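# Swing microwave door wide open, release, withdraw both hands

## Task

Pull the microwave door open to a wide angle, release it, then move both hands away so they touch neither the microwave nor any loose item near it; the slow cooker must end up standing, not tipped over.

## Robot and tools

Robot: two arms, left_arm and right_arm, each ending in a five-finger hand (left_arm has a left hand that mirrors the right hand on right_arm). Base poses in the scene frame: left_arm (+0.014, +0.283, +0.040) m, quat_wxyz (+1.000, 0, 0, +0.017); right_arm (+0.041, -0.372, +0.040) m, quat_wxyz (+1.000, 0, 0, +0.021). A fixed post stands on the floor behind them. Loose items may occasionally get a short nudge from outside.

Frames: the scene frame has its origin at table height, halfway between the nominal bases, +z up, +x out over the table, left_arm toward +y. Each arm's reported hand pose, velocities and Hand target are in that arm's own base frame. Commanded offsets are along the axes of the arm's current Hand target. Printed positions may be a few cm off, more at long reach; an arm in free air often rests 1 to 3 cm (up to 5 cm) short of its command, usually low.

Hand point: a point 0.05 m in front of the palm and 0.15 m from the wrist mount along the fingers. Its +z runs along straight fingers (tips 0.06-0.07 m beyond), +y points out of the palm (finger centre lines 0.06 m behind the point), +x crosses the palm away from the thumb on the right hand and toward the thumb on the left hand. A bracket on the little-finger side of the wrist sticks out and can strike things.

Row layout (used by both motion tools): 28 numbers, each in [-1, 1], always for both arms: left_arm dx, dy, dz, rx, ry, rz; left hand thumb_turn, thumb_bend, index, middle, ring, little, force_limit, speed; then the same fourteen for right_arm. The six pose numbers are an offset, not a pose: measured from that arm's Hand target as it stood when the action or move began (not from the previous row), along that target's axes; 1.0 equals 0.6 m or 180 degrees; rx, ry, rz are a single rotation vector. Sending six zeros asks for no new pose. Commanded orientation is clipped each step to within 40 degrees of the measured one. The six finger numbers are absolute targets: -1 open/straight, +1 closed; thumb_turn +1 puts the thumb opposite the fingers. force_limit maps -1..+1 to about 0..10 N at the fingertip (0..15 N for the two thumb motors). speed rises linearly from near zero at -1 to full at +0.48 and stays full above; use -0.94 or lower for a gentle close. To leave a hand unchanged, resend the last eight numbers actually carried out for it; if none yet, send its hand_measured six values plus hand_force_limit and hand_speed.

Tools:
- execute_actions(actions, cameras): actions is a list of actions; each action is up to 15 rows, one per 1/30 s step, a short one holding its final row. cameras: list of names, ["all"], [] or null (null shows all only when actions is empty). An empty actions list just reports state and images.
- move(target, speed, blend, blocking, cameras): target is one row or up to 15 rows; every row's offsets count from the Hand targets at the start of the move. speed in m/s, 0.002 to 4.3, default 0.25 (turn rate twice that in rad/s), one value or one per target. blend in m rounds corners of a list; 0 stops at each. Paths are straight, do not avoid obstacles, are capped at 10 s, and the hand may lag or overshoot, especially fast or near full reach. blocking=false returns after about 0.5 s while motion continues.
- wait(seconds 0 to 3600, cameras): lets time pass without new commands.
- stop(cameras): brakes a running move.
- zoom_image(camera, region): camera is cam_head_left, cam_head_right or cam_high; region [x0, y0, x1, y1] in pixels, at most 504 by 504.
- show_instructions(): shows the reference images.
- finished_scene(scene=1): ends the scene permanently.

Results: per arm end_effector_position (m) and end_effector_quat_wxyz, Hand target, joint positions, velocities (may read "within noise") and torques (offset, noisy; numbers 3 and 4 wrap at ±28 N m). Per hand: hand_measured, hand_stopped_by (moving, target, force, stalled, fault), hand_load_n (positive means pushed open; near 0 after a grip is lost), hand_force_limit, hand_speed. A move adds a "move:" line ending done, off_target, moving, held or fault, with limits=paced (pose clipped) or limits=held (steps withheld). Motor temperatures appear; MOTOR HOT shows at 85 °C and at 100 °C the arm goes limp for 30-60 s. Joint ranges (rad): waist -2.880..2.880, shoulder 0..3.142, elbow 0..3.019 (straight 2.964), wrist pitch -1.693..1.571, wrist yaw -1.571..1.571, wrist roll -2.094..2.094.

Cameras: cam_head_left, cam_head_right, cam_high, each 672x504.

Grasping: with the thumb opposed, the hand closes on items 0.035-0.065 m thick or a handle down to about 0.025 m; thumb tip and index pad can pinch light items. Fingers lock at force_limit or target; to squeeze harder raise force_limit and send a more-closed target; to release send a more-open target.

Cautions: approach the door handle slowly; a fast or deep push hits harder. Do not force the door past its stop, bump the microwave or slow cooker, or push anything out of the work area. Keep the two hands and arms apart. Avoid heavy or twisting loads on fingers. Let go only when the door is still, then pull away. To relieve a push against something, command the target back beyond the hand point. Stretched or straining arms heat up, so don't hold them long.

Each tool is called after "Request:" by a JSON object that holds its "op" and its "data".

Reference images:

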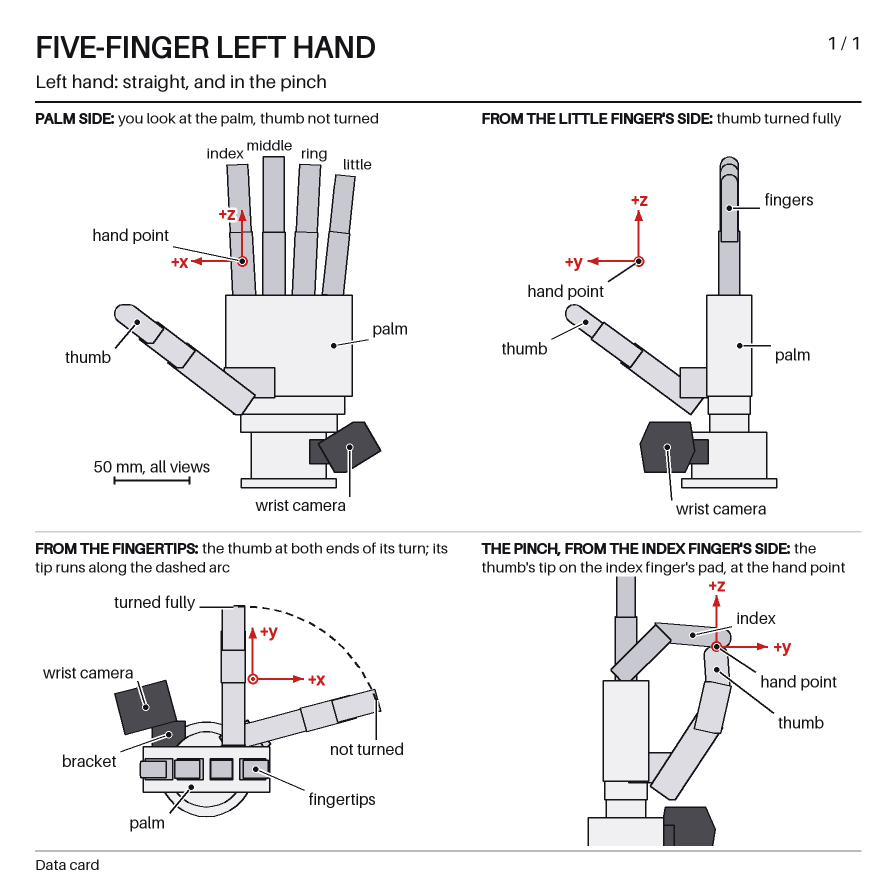

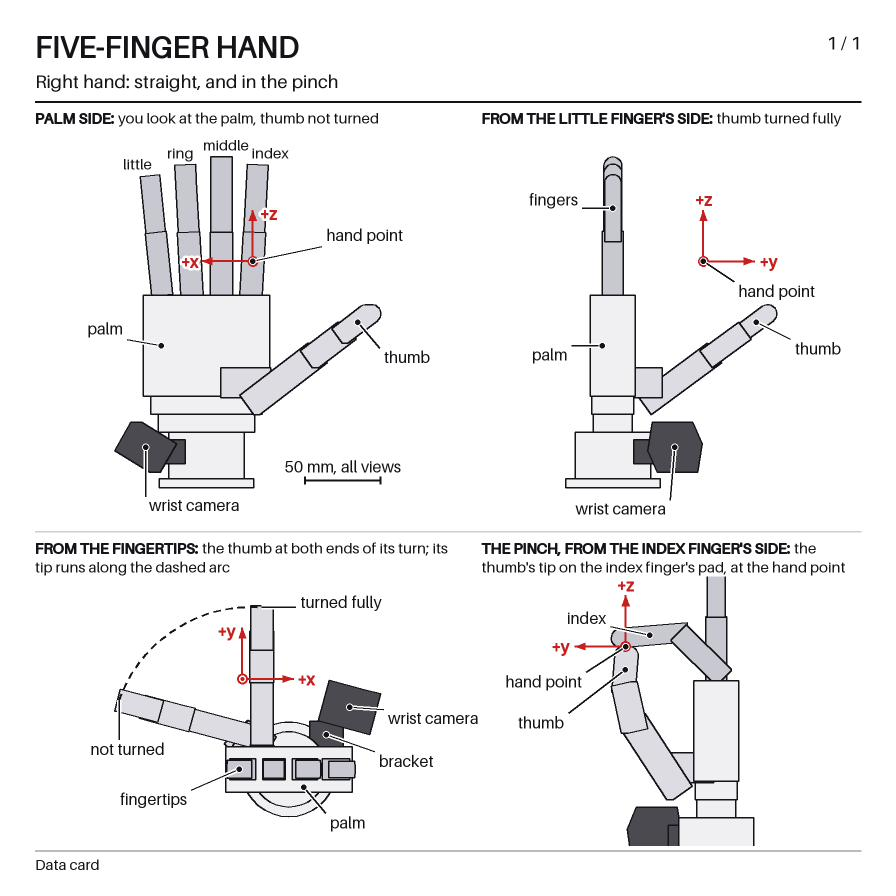

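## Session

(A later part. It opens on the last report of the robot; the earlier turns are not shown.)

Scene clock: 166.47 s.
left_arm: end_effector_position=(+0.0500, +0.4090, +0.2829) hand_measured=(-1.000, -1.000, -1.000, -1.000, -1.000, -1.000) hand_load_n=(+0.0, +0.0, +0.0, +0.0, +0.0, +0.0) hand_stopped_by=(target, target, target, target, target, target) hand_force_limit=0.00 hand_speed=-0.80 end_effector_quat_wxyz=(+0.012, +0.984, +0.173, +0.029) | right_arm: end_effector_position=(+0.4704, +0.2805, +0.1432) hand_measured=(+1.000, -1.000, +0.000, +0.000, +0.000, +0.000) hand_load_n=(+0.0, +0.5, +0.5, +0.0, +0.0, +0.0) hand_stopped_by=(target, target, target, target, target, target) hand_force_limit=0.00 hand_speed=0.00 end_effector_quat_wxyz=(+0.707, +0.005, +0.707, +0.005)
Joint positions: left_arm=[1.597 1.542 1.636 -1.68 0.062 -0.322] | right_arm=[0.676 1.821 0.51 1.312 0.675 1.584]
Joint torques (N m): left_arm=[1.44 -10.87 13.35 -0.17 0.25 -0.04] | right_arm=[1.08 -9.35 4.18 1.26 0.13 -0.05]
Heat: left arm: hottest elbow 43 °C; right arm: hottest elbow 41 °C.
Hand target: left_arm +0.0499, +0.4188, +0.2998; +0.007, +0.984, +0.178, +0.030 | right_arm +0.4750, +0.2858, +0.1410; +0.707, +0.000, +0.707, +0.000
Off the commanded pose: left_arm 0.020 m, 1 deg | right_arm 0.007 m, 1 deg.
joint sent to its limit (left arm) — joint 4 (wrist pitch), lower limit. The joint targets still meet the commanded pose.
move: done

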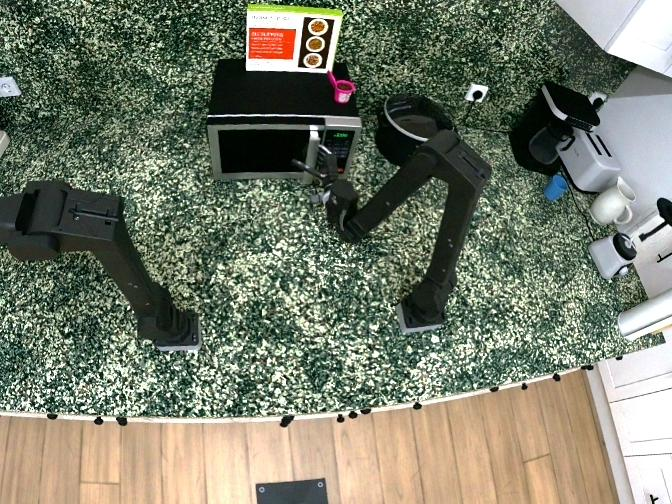

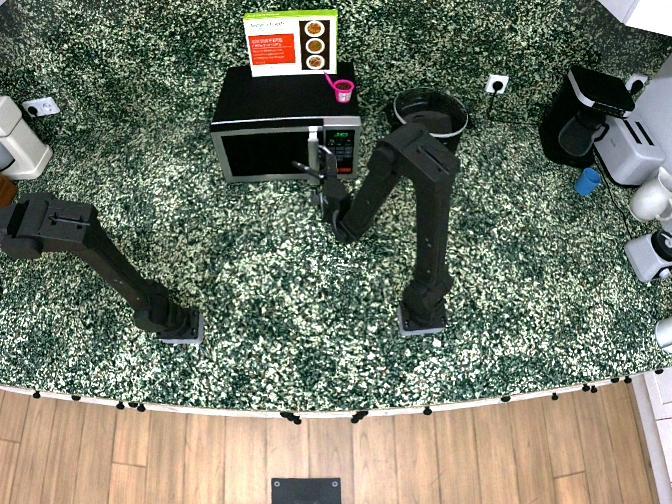

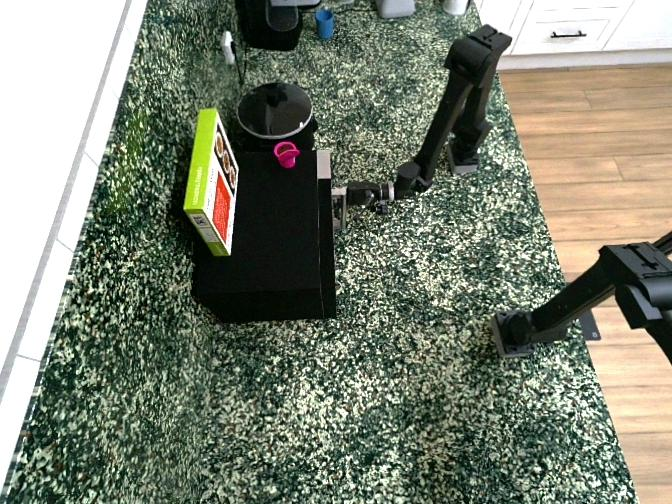

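Request:
{"op": "move", "data": {"target": [[0,0,0,0,0,0,-1,-1,-1,-1,-1,-1,0,-0.8,0,0.02,0.0,0,0,0,1,-1,0,0,0,0,0,0],[0,0,0,0,0,0,-1,-1,-1,-1,-1,-1,0,-0.8,0,0.02,0.0,0,0,0,1,-1,0.3,0.3,0.3,0.3,-0.2,-0.5]], "speed": 0.1, "cameras": ["cam_head_right","cam_high"]}}

Request:
{"op": "zoom_image", "data": {"camera": "cam_high", "region": [290, 130, 390, 230]}}

Scene clock: 185.13 s.
left_arm: end_effector_position=(+0.0500, +0.4090, +0.2829) hand_measured=(-1.000, -1.000, -1.000, -1.000, -1.000, -1.000) hand_load_n=(+0.0, +0.0, +0.0, +0.0, +0.0, +0.0) hand_stopped_by=(target, target, target, target, target, target) hand_force_limit=0.00 hand_speed=-0.80 end_effector_quat_wxyz=(+0.012, +0.984, +0.173, +0.029) | right_arm: end_effector_position=(+0.4758, +0.2894, +0.1416) hand_measured=(+1.000, -1.000, +0.300, +0.300, +0.300, +0.300) hand_load_n=(+0.0, +0.0, +1.0, +0.0, +1.5, +0.5) hand_stopped_by=(target, target, target, target, target, target) hand_force_limit=-0.20 hand_speed=-0.50 end_effector_quat_wxyz=(+0.707, +0.009, +0.707, -0.002)
Joint positions: left_arm=[1.597 1.542 1.636 -1.68 0.062 -0.322] | right_arm=[0.693 1.836 0.54 1.295 0.709 1.581]
Joint torques (N m): left_arm=[1.08 -11.22 13.49 -0.12 0.27 0.02] | right_arm=[2.08 -10.7 3.81 1.47 -0.17 -0.03]
Heat: left arm: hottest elbow 44 °C; right arm: hottest elbow 40 °C.
Hand target: left_arm +0.0499, +0.4188, +0.2998; +0.007, +0.984, +0.178, +0.030 | right_arm +0.4750, +0.2977, +0.1410; +0.707, +0.000, +0.707, +0.000
Off the commanded pose: left_arm 0.020 m, 1 deg | right_arm 0.008 m, 1 deg.
joint sent to its limit (left arm) — joint 4 (wrist pitch), lower limit. The joint targets still meet the commanded pose.
move: done

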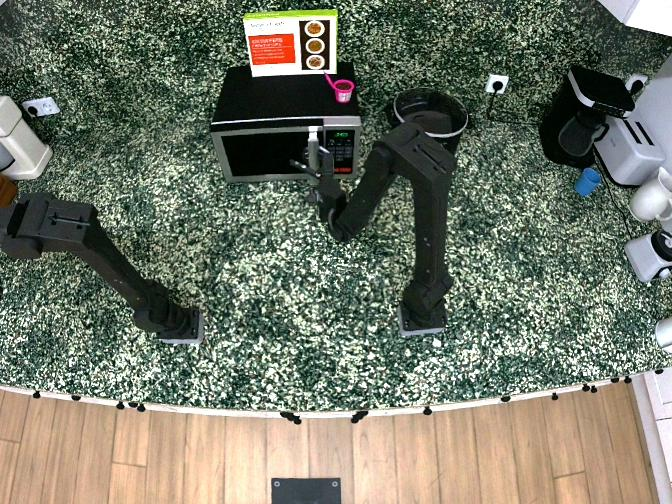

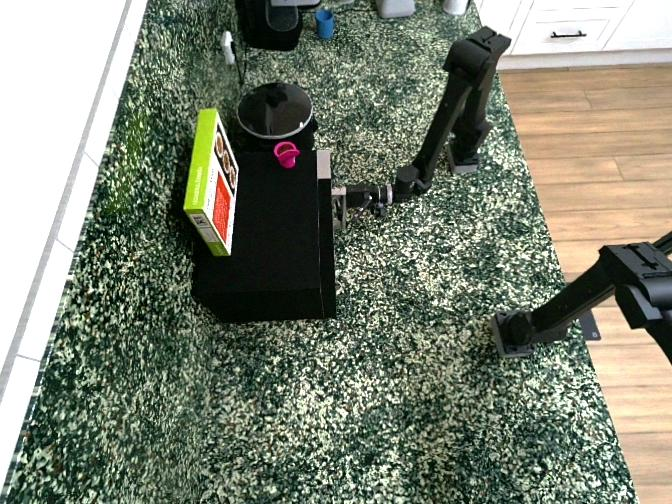

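Scaled by 5.040.

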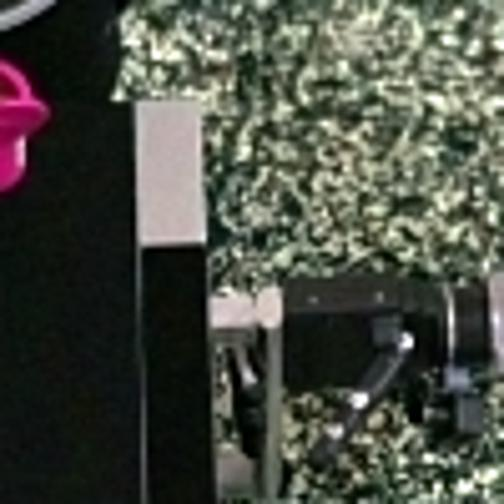

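Request:
{"op": "move", "data": {"target": [[0,0,0,0,0,0,-1,-1,-1,-1,-1,-1,0,-0.8,0,0.008,-0.06,0.014,0,0,1,-1,0.3,0.3,0.3,0.3,-0.2,-0.5],[0,0,0,0,0,0,-1,-1,-1,-1,-1,-1,0,-0.8,0,0.031,-0.115,0.028,0,0,1,-1,0.3,0.3,0.3,0.3,-0.2,-0.5]], "speed": 0.06, "blend": 0.01, "cameras": ["cam_head_right","cam_high"]}}

Scene clock: 189.27 s.
left_arm: end_effector_position=(+0.0500, +0.4090, +0.2829) hand_measured=(-1.000, -1.000, -1.000, -1.000, -1.000, -1.000) hand_load_n=(+0.0, +0.0, +0.0, +0.0, +0.0, +0.0) hand_stopped_by=(target, target, target, target, target, target) hand_force_limit=0.00 hand_speed=-0.80 end_effector_quat_wxyz=(+0.012, +0.984, +0.173, +0.029) | right_arm: end_effector_position=(+0.4088, +0.3129, +0.1259) hand_measured=(+1.000, -1.000, +0.300, +0.300, +0.300, +0.300) hand_load_n=(-0.5, +0.0, +0.0, +0.0, +0.0, +0.0) hand_stopped_by=(target, target, target, target, target, target) hand_force_limit=-0.20 hand_speed=-0.50 end_effector_quat_wxyz=(+0.697, +0.022, +0.715, -0.045)
Joint positions: left_arm=[1.597 1.542 1.636 -1.68 0.062 -0.322] | right_arm=[0.914 1.834 0.479 1.309 1.008 1.575]
Joint torques (N m): left_arm=[1.14 -11.58 13.46 -0.18 0.27 -0.03] | right_arm=[1.85 -11.22 2.8 2.25 0.17 0.05]
Heat: left arm: hottest elbow 44 °C; right arm: hottest elbow 40 °C.
Hand target: left_arm +0.0499, +0.4188, +0.2998; +0.007, +0.984, +0.178, +0.030 | right_arm +0.4060, +0.3164, +0.1411; +0.706, +0.031, +0.707, -0.031
Off the commanded pose: left_arm 0.020 m, 1 deg | right_arm 0.016 m, 2 deg.
joint sent to its limit (left arm) — joint 4 (wrist pitch), lower limit. The joint targets still meet the commanded pose.
move: off_target (right_arm)

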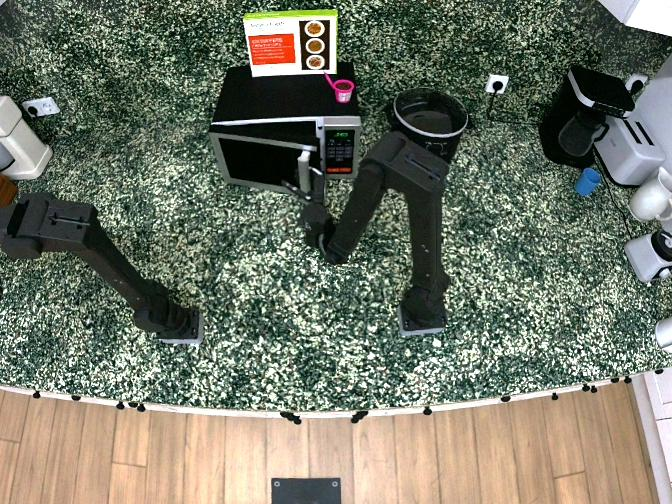

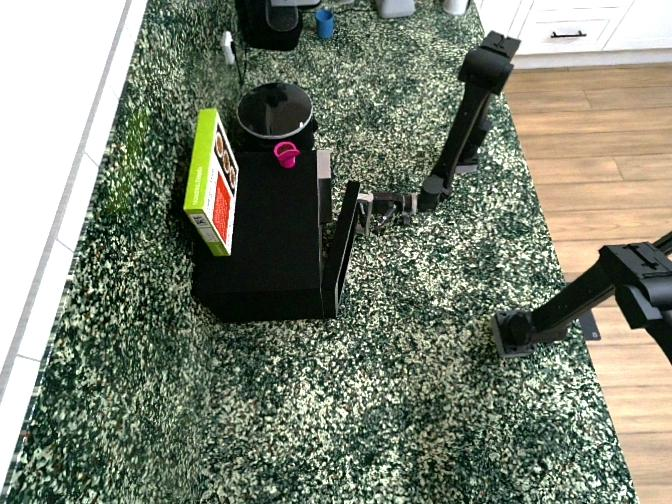

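Request:
{"op": "move", "data": {"target": [[0,0,0,0,0,0,-1,-1,-1,-1,-1,-1,0,-0.8,-0.0167,0.0347,-0.0817,0.011,0,0,1,-1,0.3,0.3,0.3,0.3,-0.2,-0.5],[0,0,0,0,0,0,-1,-1,-1,-1,-1,-1,0,-0.8,-0.0167,0.1025,-0.186,0.017,0,0,1,-1,0.3,0.3,0.3,0.3,-0.2,-0.5]], "speed": 0.08, "blend": 0.01, "cameras": ["cam_head_right","cam_high"]}}

Request:
{"op": "zoom_image", "data": {"camera": "cam_high", "region": [300, 140, 460, 300]}}

Scene clock: 212.93 s.
left_arm: end_effector_position=(+0.0500, +0.4090, +0.2829) hand_measured=(-1.000, -1.000, -1.000, -1.000, -1.000, -1.000) hand_load_n=(+0.0, +0.0, +0.0, +0.0, +0.0, +0.0) hand_stopped_by=(target, target, target, target, target, target) hand_force_limit=0.00 hand_speed=-0.80 end_effector_quat_wxyz=(+0.012, +0.984, +0.173, +0.029) | right_arm: end_effector_position=(+0.3296, +0.3671, +0.1419) hand_measured=(+1.000, -1.000, +0.298, +0.298, +0.298, +0.300) hand_load_n=(+0.0, +0.0, +11.5, +13.0, +12.5, +9.0) hand_stopped_by=(target, target, target, target, target, target) hand_force_limit=-0.20 hand_speed=-0.50 end_effector_quat_wxyz=(+0.701, +0.070, +0.705, -0.084)
Joint positions: left_arm=[1.597 1.542 1.636 -1.68 0.062 -0.322] | right_arm=[1.224 1.827 0.56 1.239 1.442 1.578]
Joint torques (N m): left_arm=[1.32 -11.34 13.37 -0.27 0.27 0.03] | right_arm=[6.24 -12.45 2.06 1.21 -0.16 0.1]
Heat: left arm: hottest elbow 44 °C; right arm: hottest elbow 39 °C.
Hand target: left_arm +0.0499, +0.4188, +0.2998; +0.007, +0.984, +0.178, +0.030 | right_arm +0.3002, +0.3875, +0.1511; +0.705, +0.050, +0.706, -0.050
Off the commanded pose: left_arm 0.020 m, 1 deg | right_arm 0.037 m, 5 deg.
joint sent to its limit (left arm) — joint 4 (wrist pitch), lower limit. The joint targets still meet the commanded pose.
move: off_target (right_arm)

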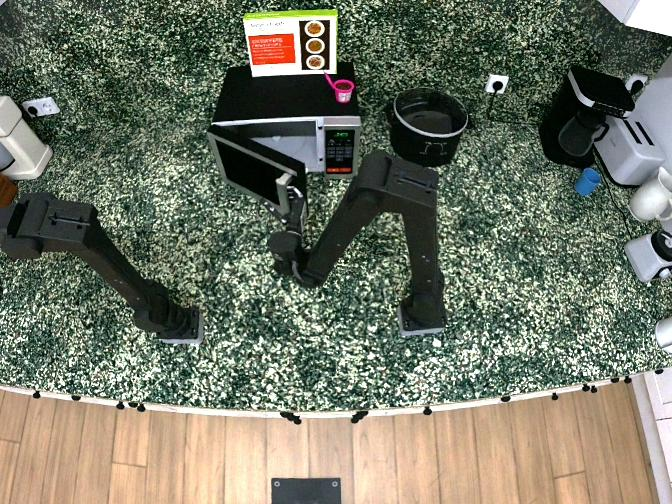

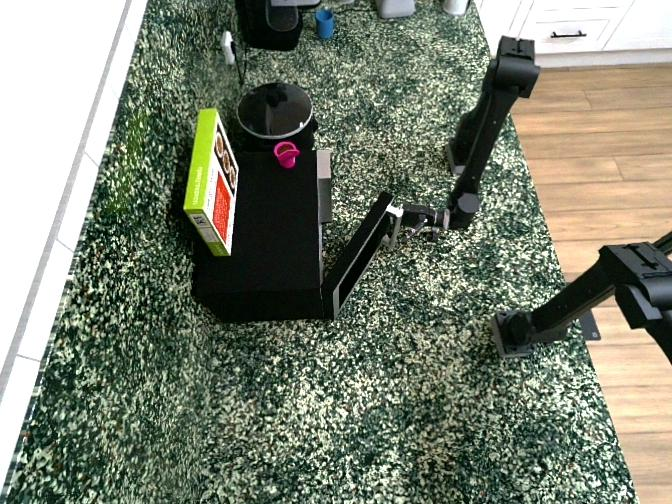

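Scaled by 3.150.

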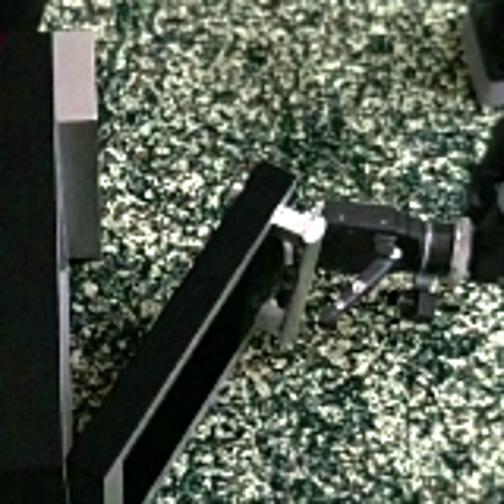

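Request:
{"op": "move", "data": {"target": [[0,0,0,0,0,0,-1,-1,-1,-1,-1,-1,0,-0.8,0,-0.029,0.060,0,0,0,1,-1,0.3,0.3,0.3,0.3,-0.2,-0.5],[0,0,0,0,0,0,-1,-1,-1,-1,-1,-1,0,-0.8,0,-0.029,0.060,0,0,0,1,-1,-0.1,-0.1,-0.1,-0.1,-0.2,-0.2],[0,0,0,0,0,0,-1,-1,-1,-1,-1,-1,0,-0.8,0,-0.12,0.017,0,0,0,1,-1,-0.1,-0.1,-0.1,-0.1,-0.2,-0.2]], "speed": 0.08, "cameras": ["cam_head_right","cam_high"]}}

Request:
{"op": "zoom_image", "data": {"camera": "cam_high", "region": [300, 140, 460, 300]}}

Scene clock: 242.07 s.
left_arm: end_effector_position=(+0.0500, +0.4090, +0.2829) hand_measured=(-1.000, -1.000, -1.000, -1.000, -1.000, -1.000) hand_load_n=(+0.0, +0.0, +0.0, +0.0, +0.0, +0.0) hand_stopped_by=(target, target, target, target, target, target) hand_force_limit=0.00 hand_speed=-0.80 end_effector_quat_wxyz=(+0.012, +0.984, +0.173, +0.029) | right_arm: end_effector_position=(+0.3038, +0.3124, +0.1413) hand_measured=(+1.000, -1.000, -0.100, -0.100, -0.100, -0.100) hand_load_n=(+0.0, +0.0, +0.0, +0.0, +0.0, +0.0) hand_stopped_by=(target, target, target, target, target, target) hand_force_limit=-0.20 hand_speed=-0.20 end_effector_quat_wxyz=(+0.701, +0.043, +0.709, -0.063)
Joint positions: left_arm=[1.597 1.542 1.636 -1.68 0.062 -0.322] | right_arm=[1.223 1.739 0.36 1.333 1.373 1.586]
Joint torques (N m): left_arm=[1.2 -11.52 13.31 -0.14 0.24 -0.04] | right_arm=[1.49 -9.47 2.25 1.91 0.17 0.01]
Motor temperatures (°C): left_arm=[27 38 45 30 27 29] | right_arm=[33 33 37 31 30 28]
Heat: left arm: hottest elbow 45 °C; right arm: hottest elbow 37 °C.
Hand target: left_arm +0.0499, +0.4188, +0.2998; +0.007, +0.984, +0.178, +0.030 | right_arm +0.3002, +0.3147, +0.1511; +0.705, +0.050, +0.706, -0.050
Off the commanded pose: left_arm 0.020 m, 1 deg | right_arm 0.011 m, 2 deg.
joint sent to its limit (left arm) — joint 4 (wrist pitch), lower limit. The joint targets still meet the commanded pose.
move: off_target (right_arm); target 2's new numbers were sent with right_arm's hand 0.017 m and 3 deg from that target

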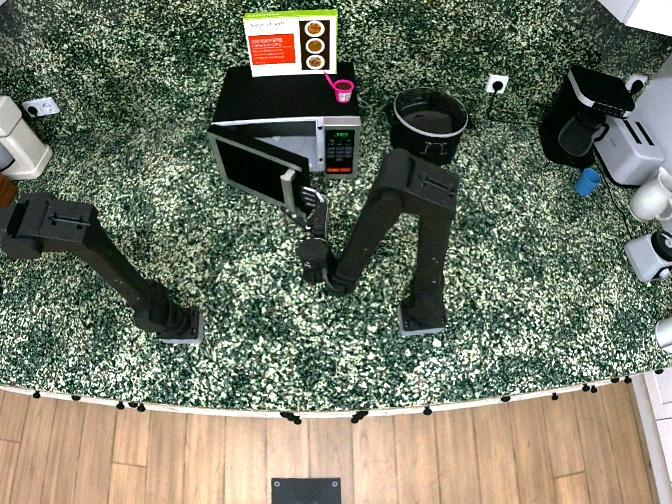

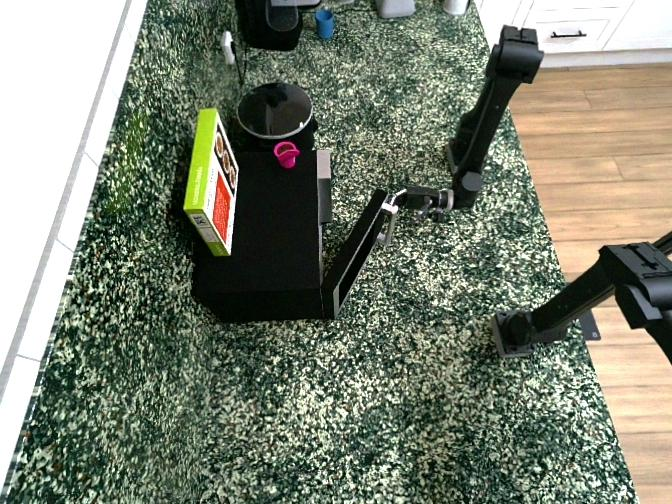

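Scaled by 3.150.

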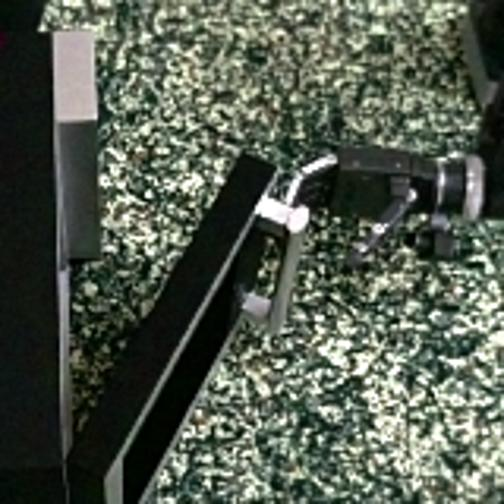

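Request:
{"op": "move", "data": {"target": [[0,0,0,0,0,0,-1,-1,-1,-1,-1,-1,0,-0.8,0,-0.08,-0.031,0,0,0,1,-1,-0.1,-0.1,-0.1,-0.1,-0.2,-0.2],[0,0,0,0,0,0,-1,-1,-1,-1,-1,-1,0,-0.8,0,-0.163,-0.078,0,0,0,-1,-1,0.6,0.6,0.6,0.6,-0.2,0.2],[0,0,0,0,0,0,-1,-1,-1,-1,-1,-1,0,-0.8,0,-0.28,-0.053,-0.05,0,0,-1,-1,0.6,0.6,0.6,0.6,-0.2,0.2],[0,0,0,0,0,0,-1,-1,-1,-1,-1,-1,0,-0.8,0,-0.216,0.199,-0.1,0,0,-1,-1,0.6,0.6,0.6,0.6,-0.2,0.2]], "speed": 0.2, "blend": [0.01,0,0.03,0], "cameras": ["cam_head_right","cam_high"]}}

Scene clock: 250.17 s.
left_arm: end_effector_position=(+0.0500, +0.4090, +0.2829) hand_measured=(-1.000, -1.000, -1.000, -1.000, -1.000, -1.000) hand_load_n=(+0.0, +0.0, +0.0, +0.0, +0.0, +0.0) hand_stopped_by=(target, target, target, target, target, target) hand_force_limit=0.00 hand_speed=-0.80 end_effector_quat_wxyz=(+0.012, +0.984, +0.173, +0.029) | right_arm: end_effector_position=(+0.2397, +0.2214, +0.1432) hand_measured=(-1.000, -1.000, +0.600, +0.600, +0.600, +0.600) hand_load_n=(+0.0, +0.0, +0.0, +0.0, +0.0, +0.0) hand_stopped_by=(target, target, target, target, target, target) hand_force_limit=-0.20 hand_speed=0.20 end_effector_quat_wxyz=(+0.702, +0.021, +0.710, -0.054)
Joint positions: left_arm=[1.597 1.542 1.636 -1.68 0.062 -0.322] | right_arm=[1.357 1.623 0.058 1.484 1.465 1.605]
Joint torques (N m): left_arm=[0.73 -11.52 13.44 -0.16 0.28 -0.02] | right_arm=[0.62 -4.66 1.37 1.03 0.05 0.05]
Heat: left arm: hottest elbow 45 °C; right arm: hottest elbow 37 °C.
Hand target: left_arm +0.0499, +0.4188, +0.2998; +0.007, +0.984, +0.178, +0.030 | right_arm +0.2400, +0.2245, +0.1435; +0.702, +0.022, +0.710, -0.053 (not the last commanded pose)
Off the commanded pose: left_arm 0.020 m, 1 deg | right_arm 0.169 m, 16 deg.
joint sent to its limit (left arm) — joint 4 (wrist pitch), lower limit. The joint targets still meet the commanded pose.
move: held (right_arm; a check stopped the path); path passed 2 of 4 targets; target 2's new numbers were sent with right_arm's hand 0.008 m and 3 deg from that target; limits=held
pose unreachable (right arm): on one or more control steps of this call, first in action 0 (counted from 0), this arm could not follow its commanded pose, so it was not sent that pose on those steps. It may still have moved: this result reports where it is.
cause: moving toward the commanded pose would bring two parts of the arm too close to each other (joints 2 (shoulder) and 3 (elbow) lie between them).

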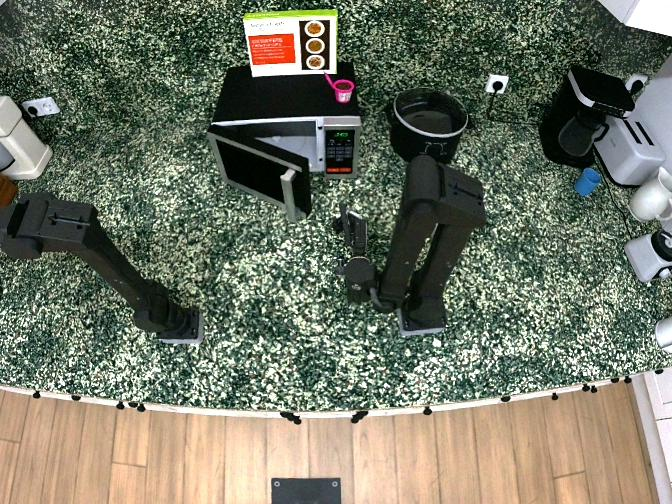

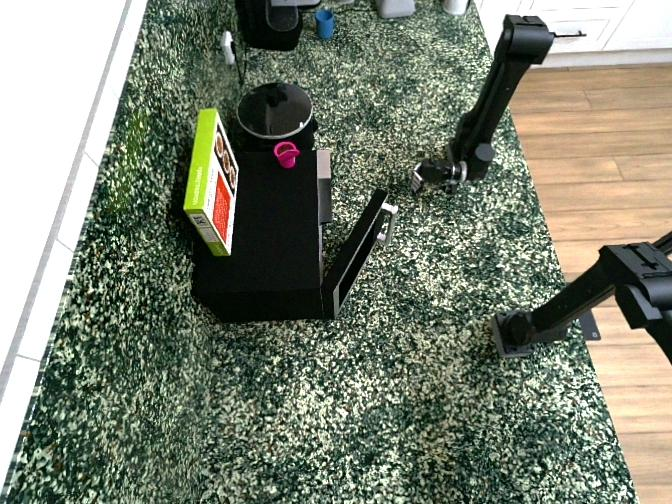

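Request:
{"op": "move", "data": {"target": [[0,0,0,0,0,0,-1,-1,-1,-1,-1,-1,0,-0.8,-0.009,-0.0767,0.142,-0.0895,-0.0048,0.0136,-1,-1,0.6,0.6,0.6,0.6,-0.2,0.2],[0,0,0,0,0,0,-1,-1,-1,-1,-1,-1,0,-0.8,-0.01,-0.0773,0.293,-0.0895,-0.0048,0.0136,-1,-1,0.6,0.6,0.6,0.6,-0.2,0.2]], "speed": 0.2, "blend": 0.03, "cameras": ["cam_head_right","cam_high"]}}

Scene clock: 264.37 s.
left_arm: end_effector_position=(+0.0500, +0.4090, +0.2829) hand_measured=(-1.000, -1.000, -1.000, -1.000, -1.000, -1.000) hand_load_n=(+0.0, +0.0, +0.0, +0.0, +0.5, +0.0) hand_stopped_by=(target, target, target, target, target, target) hand_force_limit=0.00 hand_speed=-0.80 end_effector_quat_wxyz=(+0.012, +0.984, +0.173, +0.029) | right_arm: end_effector_position=(+0.2444, +0.2274, +0.1404) hand_measured=(-1.000, -1.000, +0.600, +0.600, +0.600, +0.600) hand_load_n=(+0.0, +0.0, +0.0, +0.0, +0.0, +0.0) hand_stopped_by=(target, target, target, target, target, target) hand_force_limit=-0.20 hand_speed=0.20 end_effector_quat_wxyz=(+0.700, -0.002, +0.714, -0.035)
Joint positions: left_arm=[1.597 1.542 1.636 -1.68 0.062 -0.322] | right_arm=[1.311 1.623 0.046 1.489 1.356 1.605]
Joint torques (N m): left_arm=[1.08 -11.81 13.55 -0.24 0.23 -0.05] | right_arm=[1.79 -4.78 1.17 1.25 0.02 0.09]
Heat: left arm: hottest elbow 45 °C; right arm: hottest elbow 37 °C.
Hand target: left_arm +0.0499, +0.4188, +0.2998; +0.007, +0.984, +0.178, +0.030 | right_arm +0.2422, +0.2313, +0.1408; +0.700, -0.005, +0.714, -0.030 (not the last commanded pose)
Off the commanded pose: left_arm 0.020 m, 1 deg | right_arm 0.179 m, 13 deg.
joint sent to its limit (left arm) — joint 4 (wrist pitch), lower limit. The joint targets still meet the commanded pose.
move: held (right_arm; a check stopped the path); path passed 0 of 2 targets; limits=held
pose unreachable (right arm): on one or more control steps of this call, first in action 0 (counted from 0), this arm could not follow its commanded pose, so it was not sent that pose on those steps. It may still have moved: this result reports where it is.
cause: moving toward the commanded pose would bring two parts of the arm too close to each other (joints 2 (shoulder) and 3 (elbow) lie between them).

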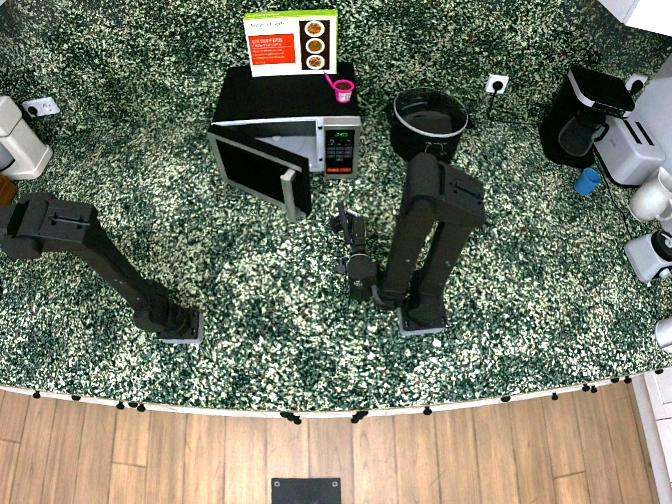

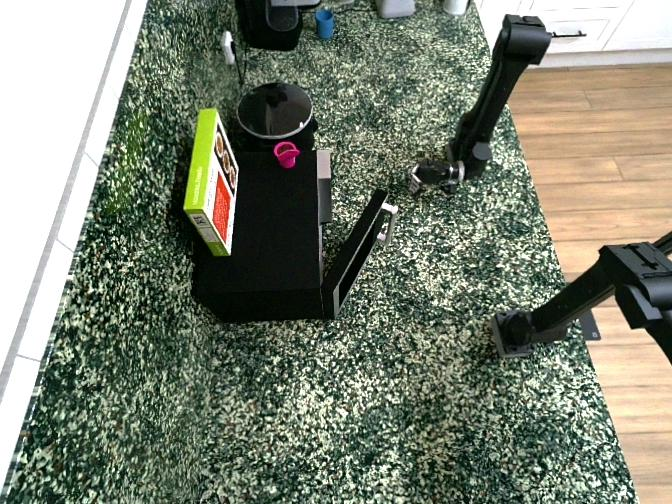

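Request:
{"op": "move", "data": {"target": [[0,0,0,0,0,0,-1,-1,-1,-1,-1,-1,0,-0.8,-0.016,0.004,0.133,0,0,0,-1,-1,0.6,0.6,0.6,0.6,-0.2,0.2],[0,0,0,0,0,0,-1,-1,-1,-1,-1,-1,0,-0.8,-0.014,-0.0953,0.2,-0.03,-0.004,0.008,-1,-1,0.6,0.6,0.6,0.6,-0.2,0.2],[0,0,0,0,0,0,-1,-1,-1,-1,-1,-1,0,-0.8,-0.015,-0.109,0.284,-0.0668,-0.0076,0.0151,-1,-1,0.6,0.6,0.6,0.6,-0.2,0.2]], "speed": 0.2, "blend": 0.02, "cameras": ["cam_head_right","cam_high"]}}

Scene clock: 273.67 s.
left_arm: end_effector_position=(+0.0500, +0.4090, +0.2829) hand_measured=(-1.000, -1.000, -1.000, -1.000, -1.000, -1.000) hand_load_n=(+0.0, +0.0, +0.0, +0.0, +0.0, +0.0) hand_stopped_by=(target, target, target, target, target, target) hand_force_limit=0.00 hand_speed=-0.80 end_effector_quat_wxyz=(+0.012, +0.984, +0.173, +0.029) | right_arm: end_effector_position=(+0.4075, +0.1600, +0.1528) hand_measured=(-1.000, -1.000, +0.600, +0.600, +0.600, +0.600) hand_load_n=(+0.0, +0.0, +0.0, -0.5, +0.0, +0.0) hand_stopped_by=(target, target, target, target, target, target) hand_force_limit=-0.20 hand_speed=0.20 end_effector_quat_wxyz=(+0.708, -0.064, +0.701, +0.059)
Joint positions: left_arm=[1.597 1.542 1.636 -1.68 0.062 -0.322] | right_arm=[0.289 1.672 0.192 1.489 0.115 1.561]
Joint torques (N m): left_arm=[1.32 -11.75 13.5 -0.25 0.23 0.01] | right_arm=[1.14 -6.53 2.59 1.5 -0.16 0.13]
Heat: left arm: hottest elbow 45 °C; right arm: hottest elbow 36 °C.
Hand target: left_arm +0.0499, +0.4188, +0.2998; +0.007, +0.984, +0.178, +0.030 | right_arm +0.4104, +0.1603, +0.1498; +0.704, -0.062, +0.704, +0.061
Off the commanded pose: left_arm 0.020 m, 1 deg | right_arm 0.004 m, 1 deg.
joint sent to its limit (left arm) — joint 4 (wrist pitch), lower limit. The joint targets still meet the commanded pose.
move: done

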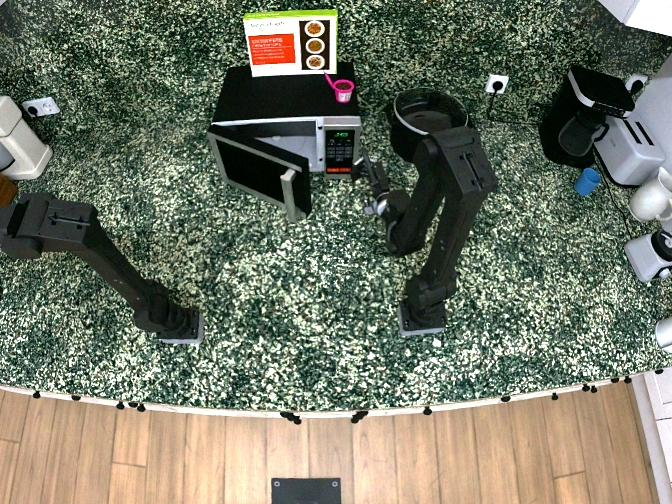

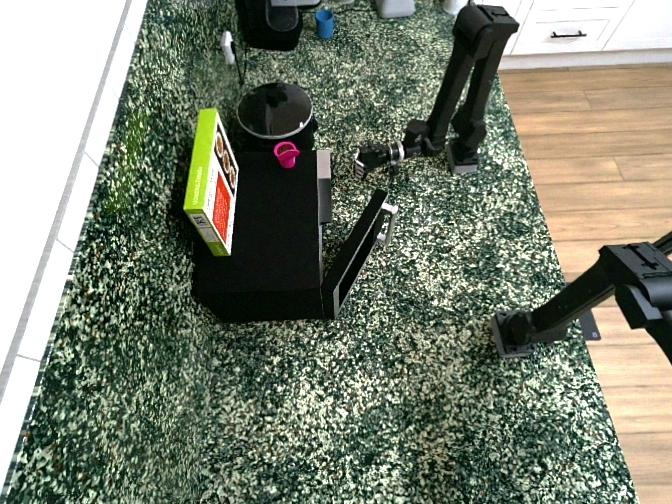

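Request:
{"op": "move", "data": {"target": [[0,0,0,0,0,0,-1,-1,-1,-1,-1,-1,0,-0.8,0,0.301,-0.008,0,0,0,-1,-1,0.6,0.6,0.6,0.6,-0.2,0.2],[0,0,0,0,0,0,-1,-1,-1,-1,-1,-1,0,-0.8,0,0.463,-0.062,0,0,0,-1,-1,0.6,0.6,0.6,0.6,-0.2,0.2],[0,0,0,0,0,0,-1,-1,-1,-1,-1,-1,0,-0.8,0,0.581,-0.1174,0,0,0,-1,-1,0.6,0.6,0.6,0.6,-0.2,0.2]], "speed": [0.2,0.1,0.1], "blend": 0.02, "cameras": ["cam_head_right","cam_high"]}}

Scene clock: 281.80 s.
left_arm: end_effector_position=(+0.0500, +0.4090, +0.2829) hand_measured=(-1.000, -1.000, -1.000, -1.000, -1.000, -1.000) hand_load_n=(+0.0, -0.5, +0.0, +0.0, +0.0, +0.0) hand_stopped_by=(target, target, target, target, target, target) hand_force_limit=0.00 hand_speed=-0.80 end_effector_quat_wxyz=(+0.012, +0.984, +0.173, +0.029) | right_arm: end_effector_position=(+0.2795, +0.4835, +0.1495) hand_measured=(-1.000, -1.000, +0.600, +0.600, +0.600, +0.600) hand_load_n=(+0.0, +0.0, +0.0, +0.0, +0.0, +0.0) hand_stopped_by=(target, target, target, target, target, target) hand_force_limit=-0.20 hand_speed=0.20 end_effector_quat_wxyz=(+0.704, -0.059, +0.705, +0.065)
Joint positions: left_arm=[1.597 1.542 1.636 -1.68 0.062 -0.322] | right_arm=[1.324 1.852 0.647 1.203 1.149 1.582]
Joint torques (N m): left_arm=[1.2 -11.46 13.24 -0.16 0.24 0.01] | right_arm=[0.62 -10.75 4.92 0.95 0.12 -0.04]
Heat: left arm: hottest elbow 45 °C; right arm: hottest elbow 37 °C.
Hand target: left_arm +0.0499, +0.4188, +0.2998; +0.007, +0.984, +0.178, +0.030 | right_arm +0.2804, +0.4913, +0.1495; +0.704, -0.062, +0.704, +0.061
Off the commanded pose: left_arm 0.020 m, 1 deg | right_arm 0.008 m, 1 deg.
joint sent to its limit (left arm) — joint 4 (wrist pitch), lower limit. The joint targets still meet the commanded pose.
move: done

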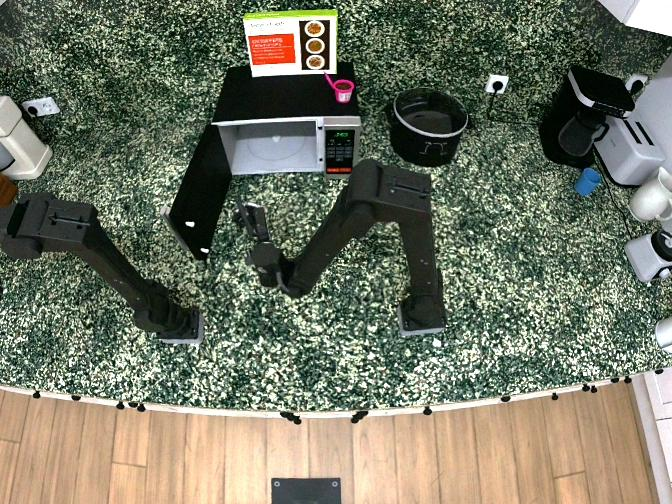

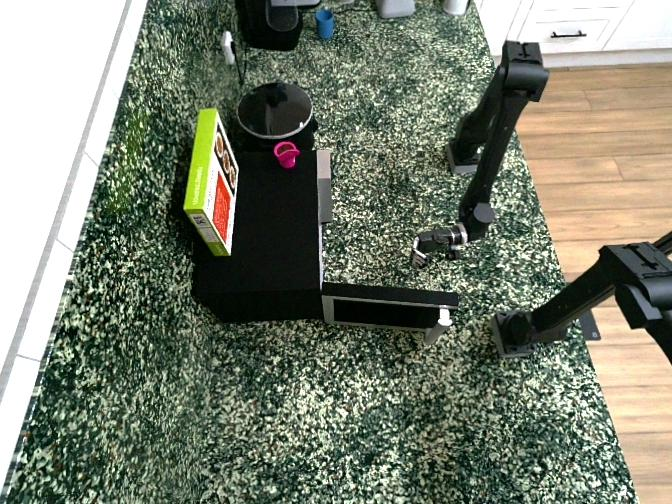

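Request:
{"op": "move", "data": {"target": [[0,0,0,0,0,0,-1,-1,-1,-1,-1,-1,0,-0.8,0,0.128,-0.023,0.02,0,0,-1,-1,0.6,0.6,0.6,0.6,-0.2,0.2],[0,0,0,0,0,0,-1,-1,-1,-1,-1,-1,0,-0.8,0,0.259,-0.012,0.04,0,0,-1,-1,0.6,0.6,0.6,0.6,-0.2,0.2],[0,0,0,0,0,0,-1,-1,-1,-1,-1,-1,0,-0.8,0,0.3425,0.0165,0.055,0,0,-1,-1,0.6,0.6,0.6,0.6,-0.2,0.2]], "speed": [0.15,0.07,0.05], "blend": 0.02, "cameras": ["cam_head_right","cam_high"]}}

Scene clock: 292.97 s.
left_arm: end_effector_position=(+0.0500, +0.4090, +0.2829) hand_measured=(-1.000, -1.000, -1.000, -1.000, -1.000, -1.000) hand_load_n=(+0.0, +0.0, +0.0, +0.0, +0.0, +0.0) hand_stopped_by=(target, target, target, target, target, target) hand_force_limit=0.00 hand_speed=-0.80 end_effector_quat_wxyz=(+0.012, +0.984, +0.173, +0.029) | right_arm: end_effector_position=(+0.2554, +0.6074, +0.1446) hand_measured=(-1.000, -1.000, +0.600, +0.600, +0.600, +0.600) hand_load_n=(+0.0, +0.0, +0.0, -3.5, +0.0, +0.0) hand_stopped_by=(target, target, target, target, target, target) hand_force_limit=-0.20 hand_speed=0.20 end_effector_quat_wxyz=(+0.707, +0.034, +0.706, -0.021)
Joint positions: left_arm=[1.597 1.542 1.636 -1.68 0.062 -0.322] | right_arm=[1.471 2.092 1.143 0.928 1.548 1.611]
Joint torques (N m): left_arm=[1.38 -11.81 13.48 -0.01 0.27 0.04] | right_arm=[0.67 -16.03 6 0.81 -0.55 0.02]
Heat: left arm: hottest elbow 45 °C; right arm: hottest elbow 38 °C.
Hand target: left_arm +0.0499, +0.4188, +0.2998; +0.007, +0.984, +0.178, +0.030 | right_arm +0.2552, +0.6156, +0.1468; +0.707, +0.028, +0.707, -0.016 (not the last commanded pose)
Off the commanded pose: left_arm 0.020 m, 1 deg | right_arm 0.088 m, 5 deg.
joint sent to its limit (left arm) — joint 4 (wrist pitch), lower limit. The joint targets still meet the commanded pose.
move: held (right_arm; a check stopped the path); path passed 2 of 3 targets; limits=held
pose unreachable (right arm): on one or more control steps of this call, first in action 0 (counted from 0), this arm could not follow its commanded pose, so it was not sent that pose on those steps. It may still have moved: this result reports where it is.
cause: moving toward the commanded pose would bring a part of the arm too close to another arm (a part of this arm just beyond joint 5 (wrist yaw) and a part of the left arm just beyond its joint 1 (waist), 45 mm apart when this arm was first held).

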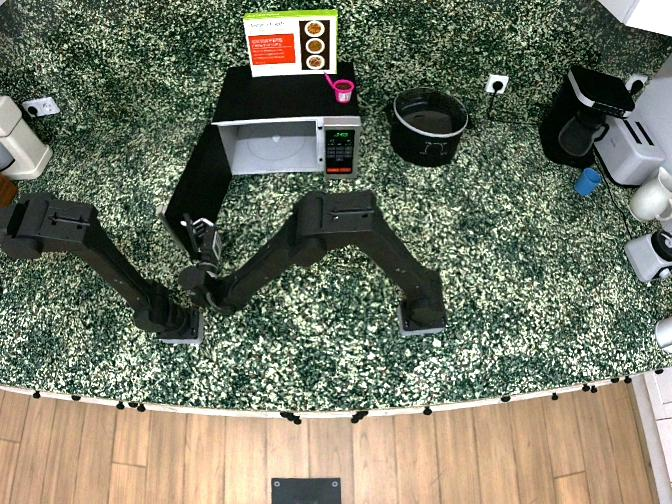

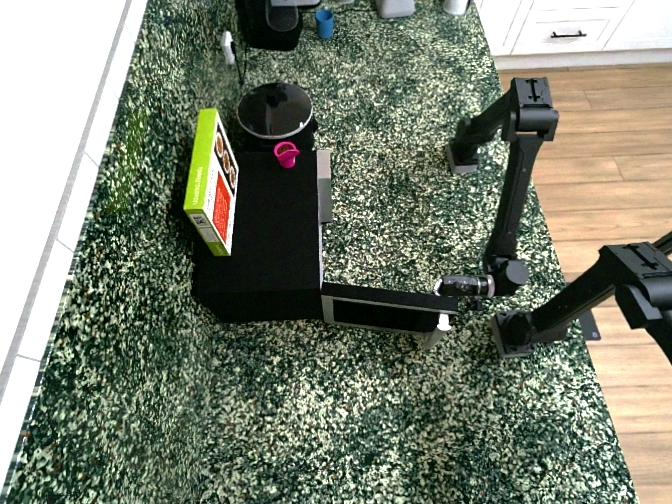

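Request:
{"op": "move", "data": {"target": [[0,0,0,0,0,0,-1,-1,-1,-1,-1,-1,0,-0.8,0,-0.222,0.0887,-0.1,0,0,-1,-1,0.6,0.6,0.6,0.6,-0.2,0.2],[0,0,0,0,0,0,-1,-1,-1,-1,-1,-1,0,-0.8,0,-0.121,0.0825,-0.353,0,0,-1,-1,1,1,1,1,0.0,0.2],[0,0,0,0,0,0,-1,-1,-1,-1,-1,-1,0,-0.8,0,0.0715,0.094,-0.353,0,0,-1,-1,1,1,1,1,0.0,0.2],[0,0,0,0,0,0,-1,-1,-1,-1,-1,-1,0,-0.8,0,0.172,0.111,-0.353,0,0,-1,-1,1,1,1,1,0.0,0.2]], "speed": [0.2,0.2,0.1,0.05], "blend": [0.02,0,0.01,0], "cameras": ["cam_head_right","cam_high"]}}

Scene clock: 310.63 s.
left_arm: end_effector_position=(+0.0500, +0.4090, +0.2829) hand_measured=(-1.000, -1.000, -1.000, -1.000, -1.000, -1.000) hand_load_n=(+0.0, +0.0, +0.0, +0.0, +0.0, +0.0) hand_stopped_by=(target, target, target, target, target, target) hand_force_limit=0.00 hand_speed=-0.80 end_effector_quat_wxyz=(+0.012, +0.984, +0.173, +0.029) | right_arm: end_effector_position=(+0.3418, +0.6417, +0.1306) hand_measured=(-1.000, -1.000, +1.000, +1.000, +1.000, +1.000) hand_load_n=(+0.0, +0.0, -2.5, -3.0, +0.0, +0.0) hand_stopped_by=(target, target, target, target, target, target) hand_force_limit=0.00 hand_speed=0.20 end_effector_quat_wxyz=(+0.610, -0.327, +0.639, +0.335)
Joint positions: left_arm=[1.597 1.542 1.636 -1.68 0.062 -0.322] | right_arm=[1.009 2.055 1.023 1.002 0.033 1.6]
Joint torques (N m): left_arm=[1.67 -11.34 13.46 -0.16 0.24 -0.01] | right_arm=[6.3 -12.16 14.97 -0.34 -0.32 -0.12]
Heat: left arm: hottest elbow 45 °C; right arm: hottest elbow 39 °C.
Hand target: left_arm +0.0499, +0.4188, +0.2998; +0.007, +0.984, +0.178, +0.030 | right_arm +0.3277, +0.7146, +0.1483; +0.615, -0.349, +0.609, +0.359
Off the commanded pose: left_arm 0.020 m, 1 deg | right_arm 0.076 m, 5 deg.
joint sent to its limit (left arm) — joint 4 (wrist pitch), lower limit. The joint targets still meet the commanded pose.
move: off_target (right_arm)

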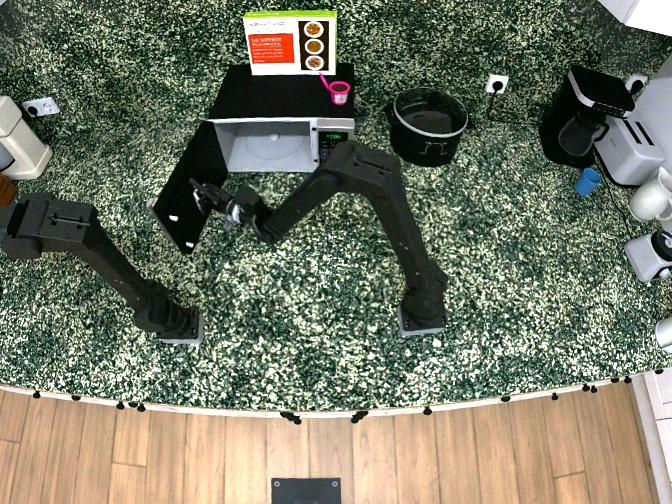

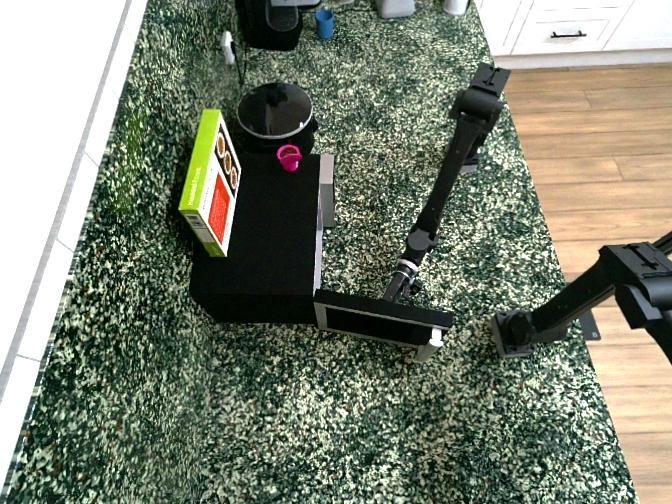

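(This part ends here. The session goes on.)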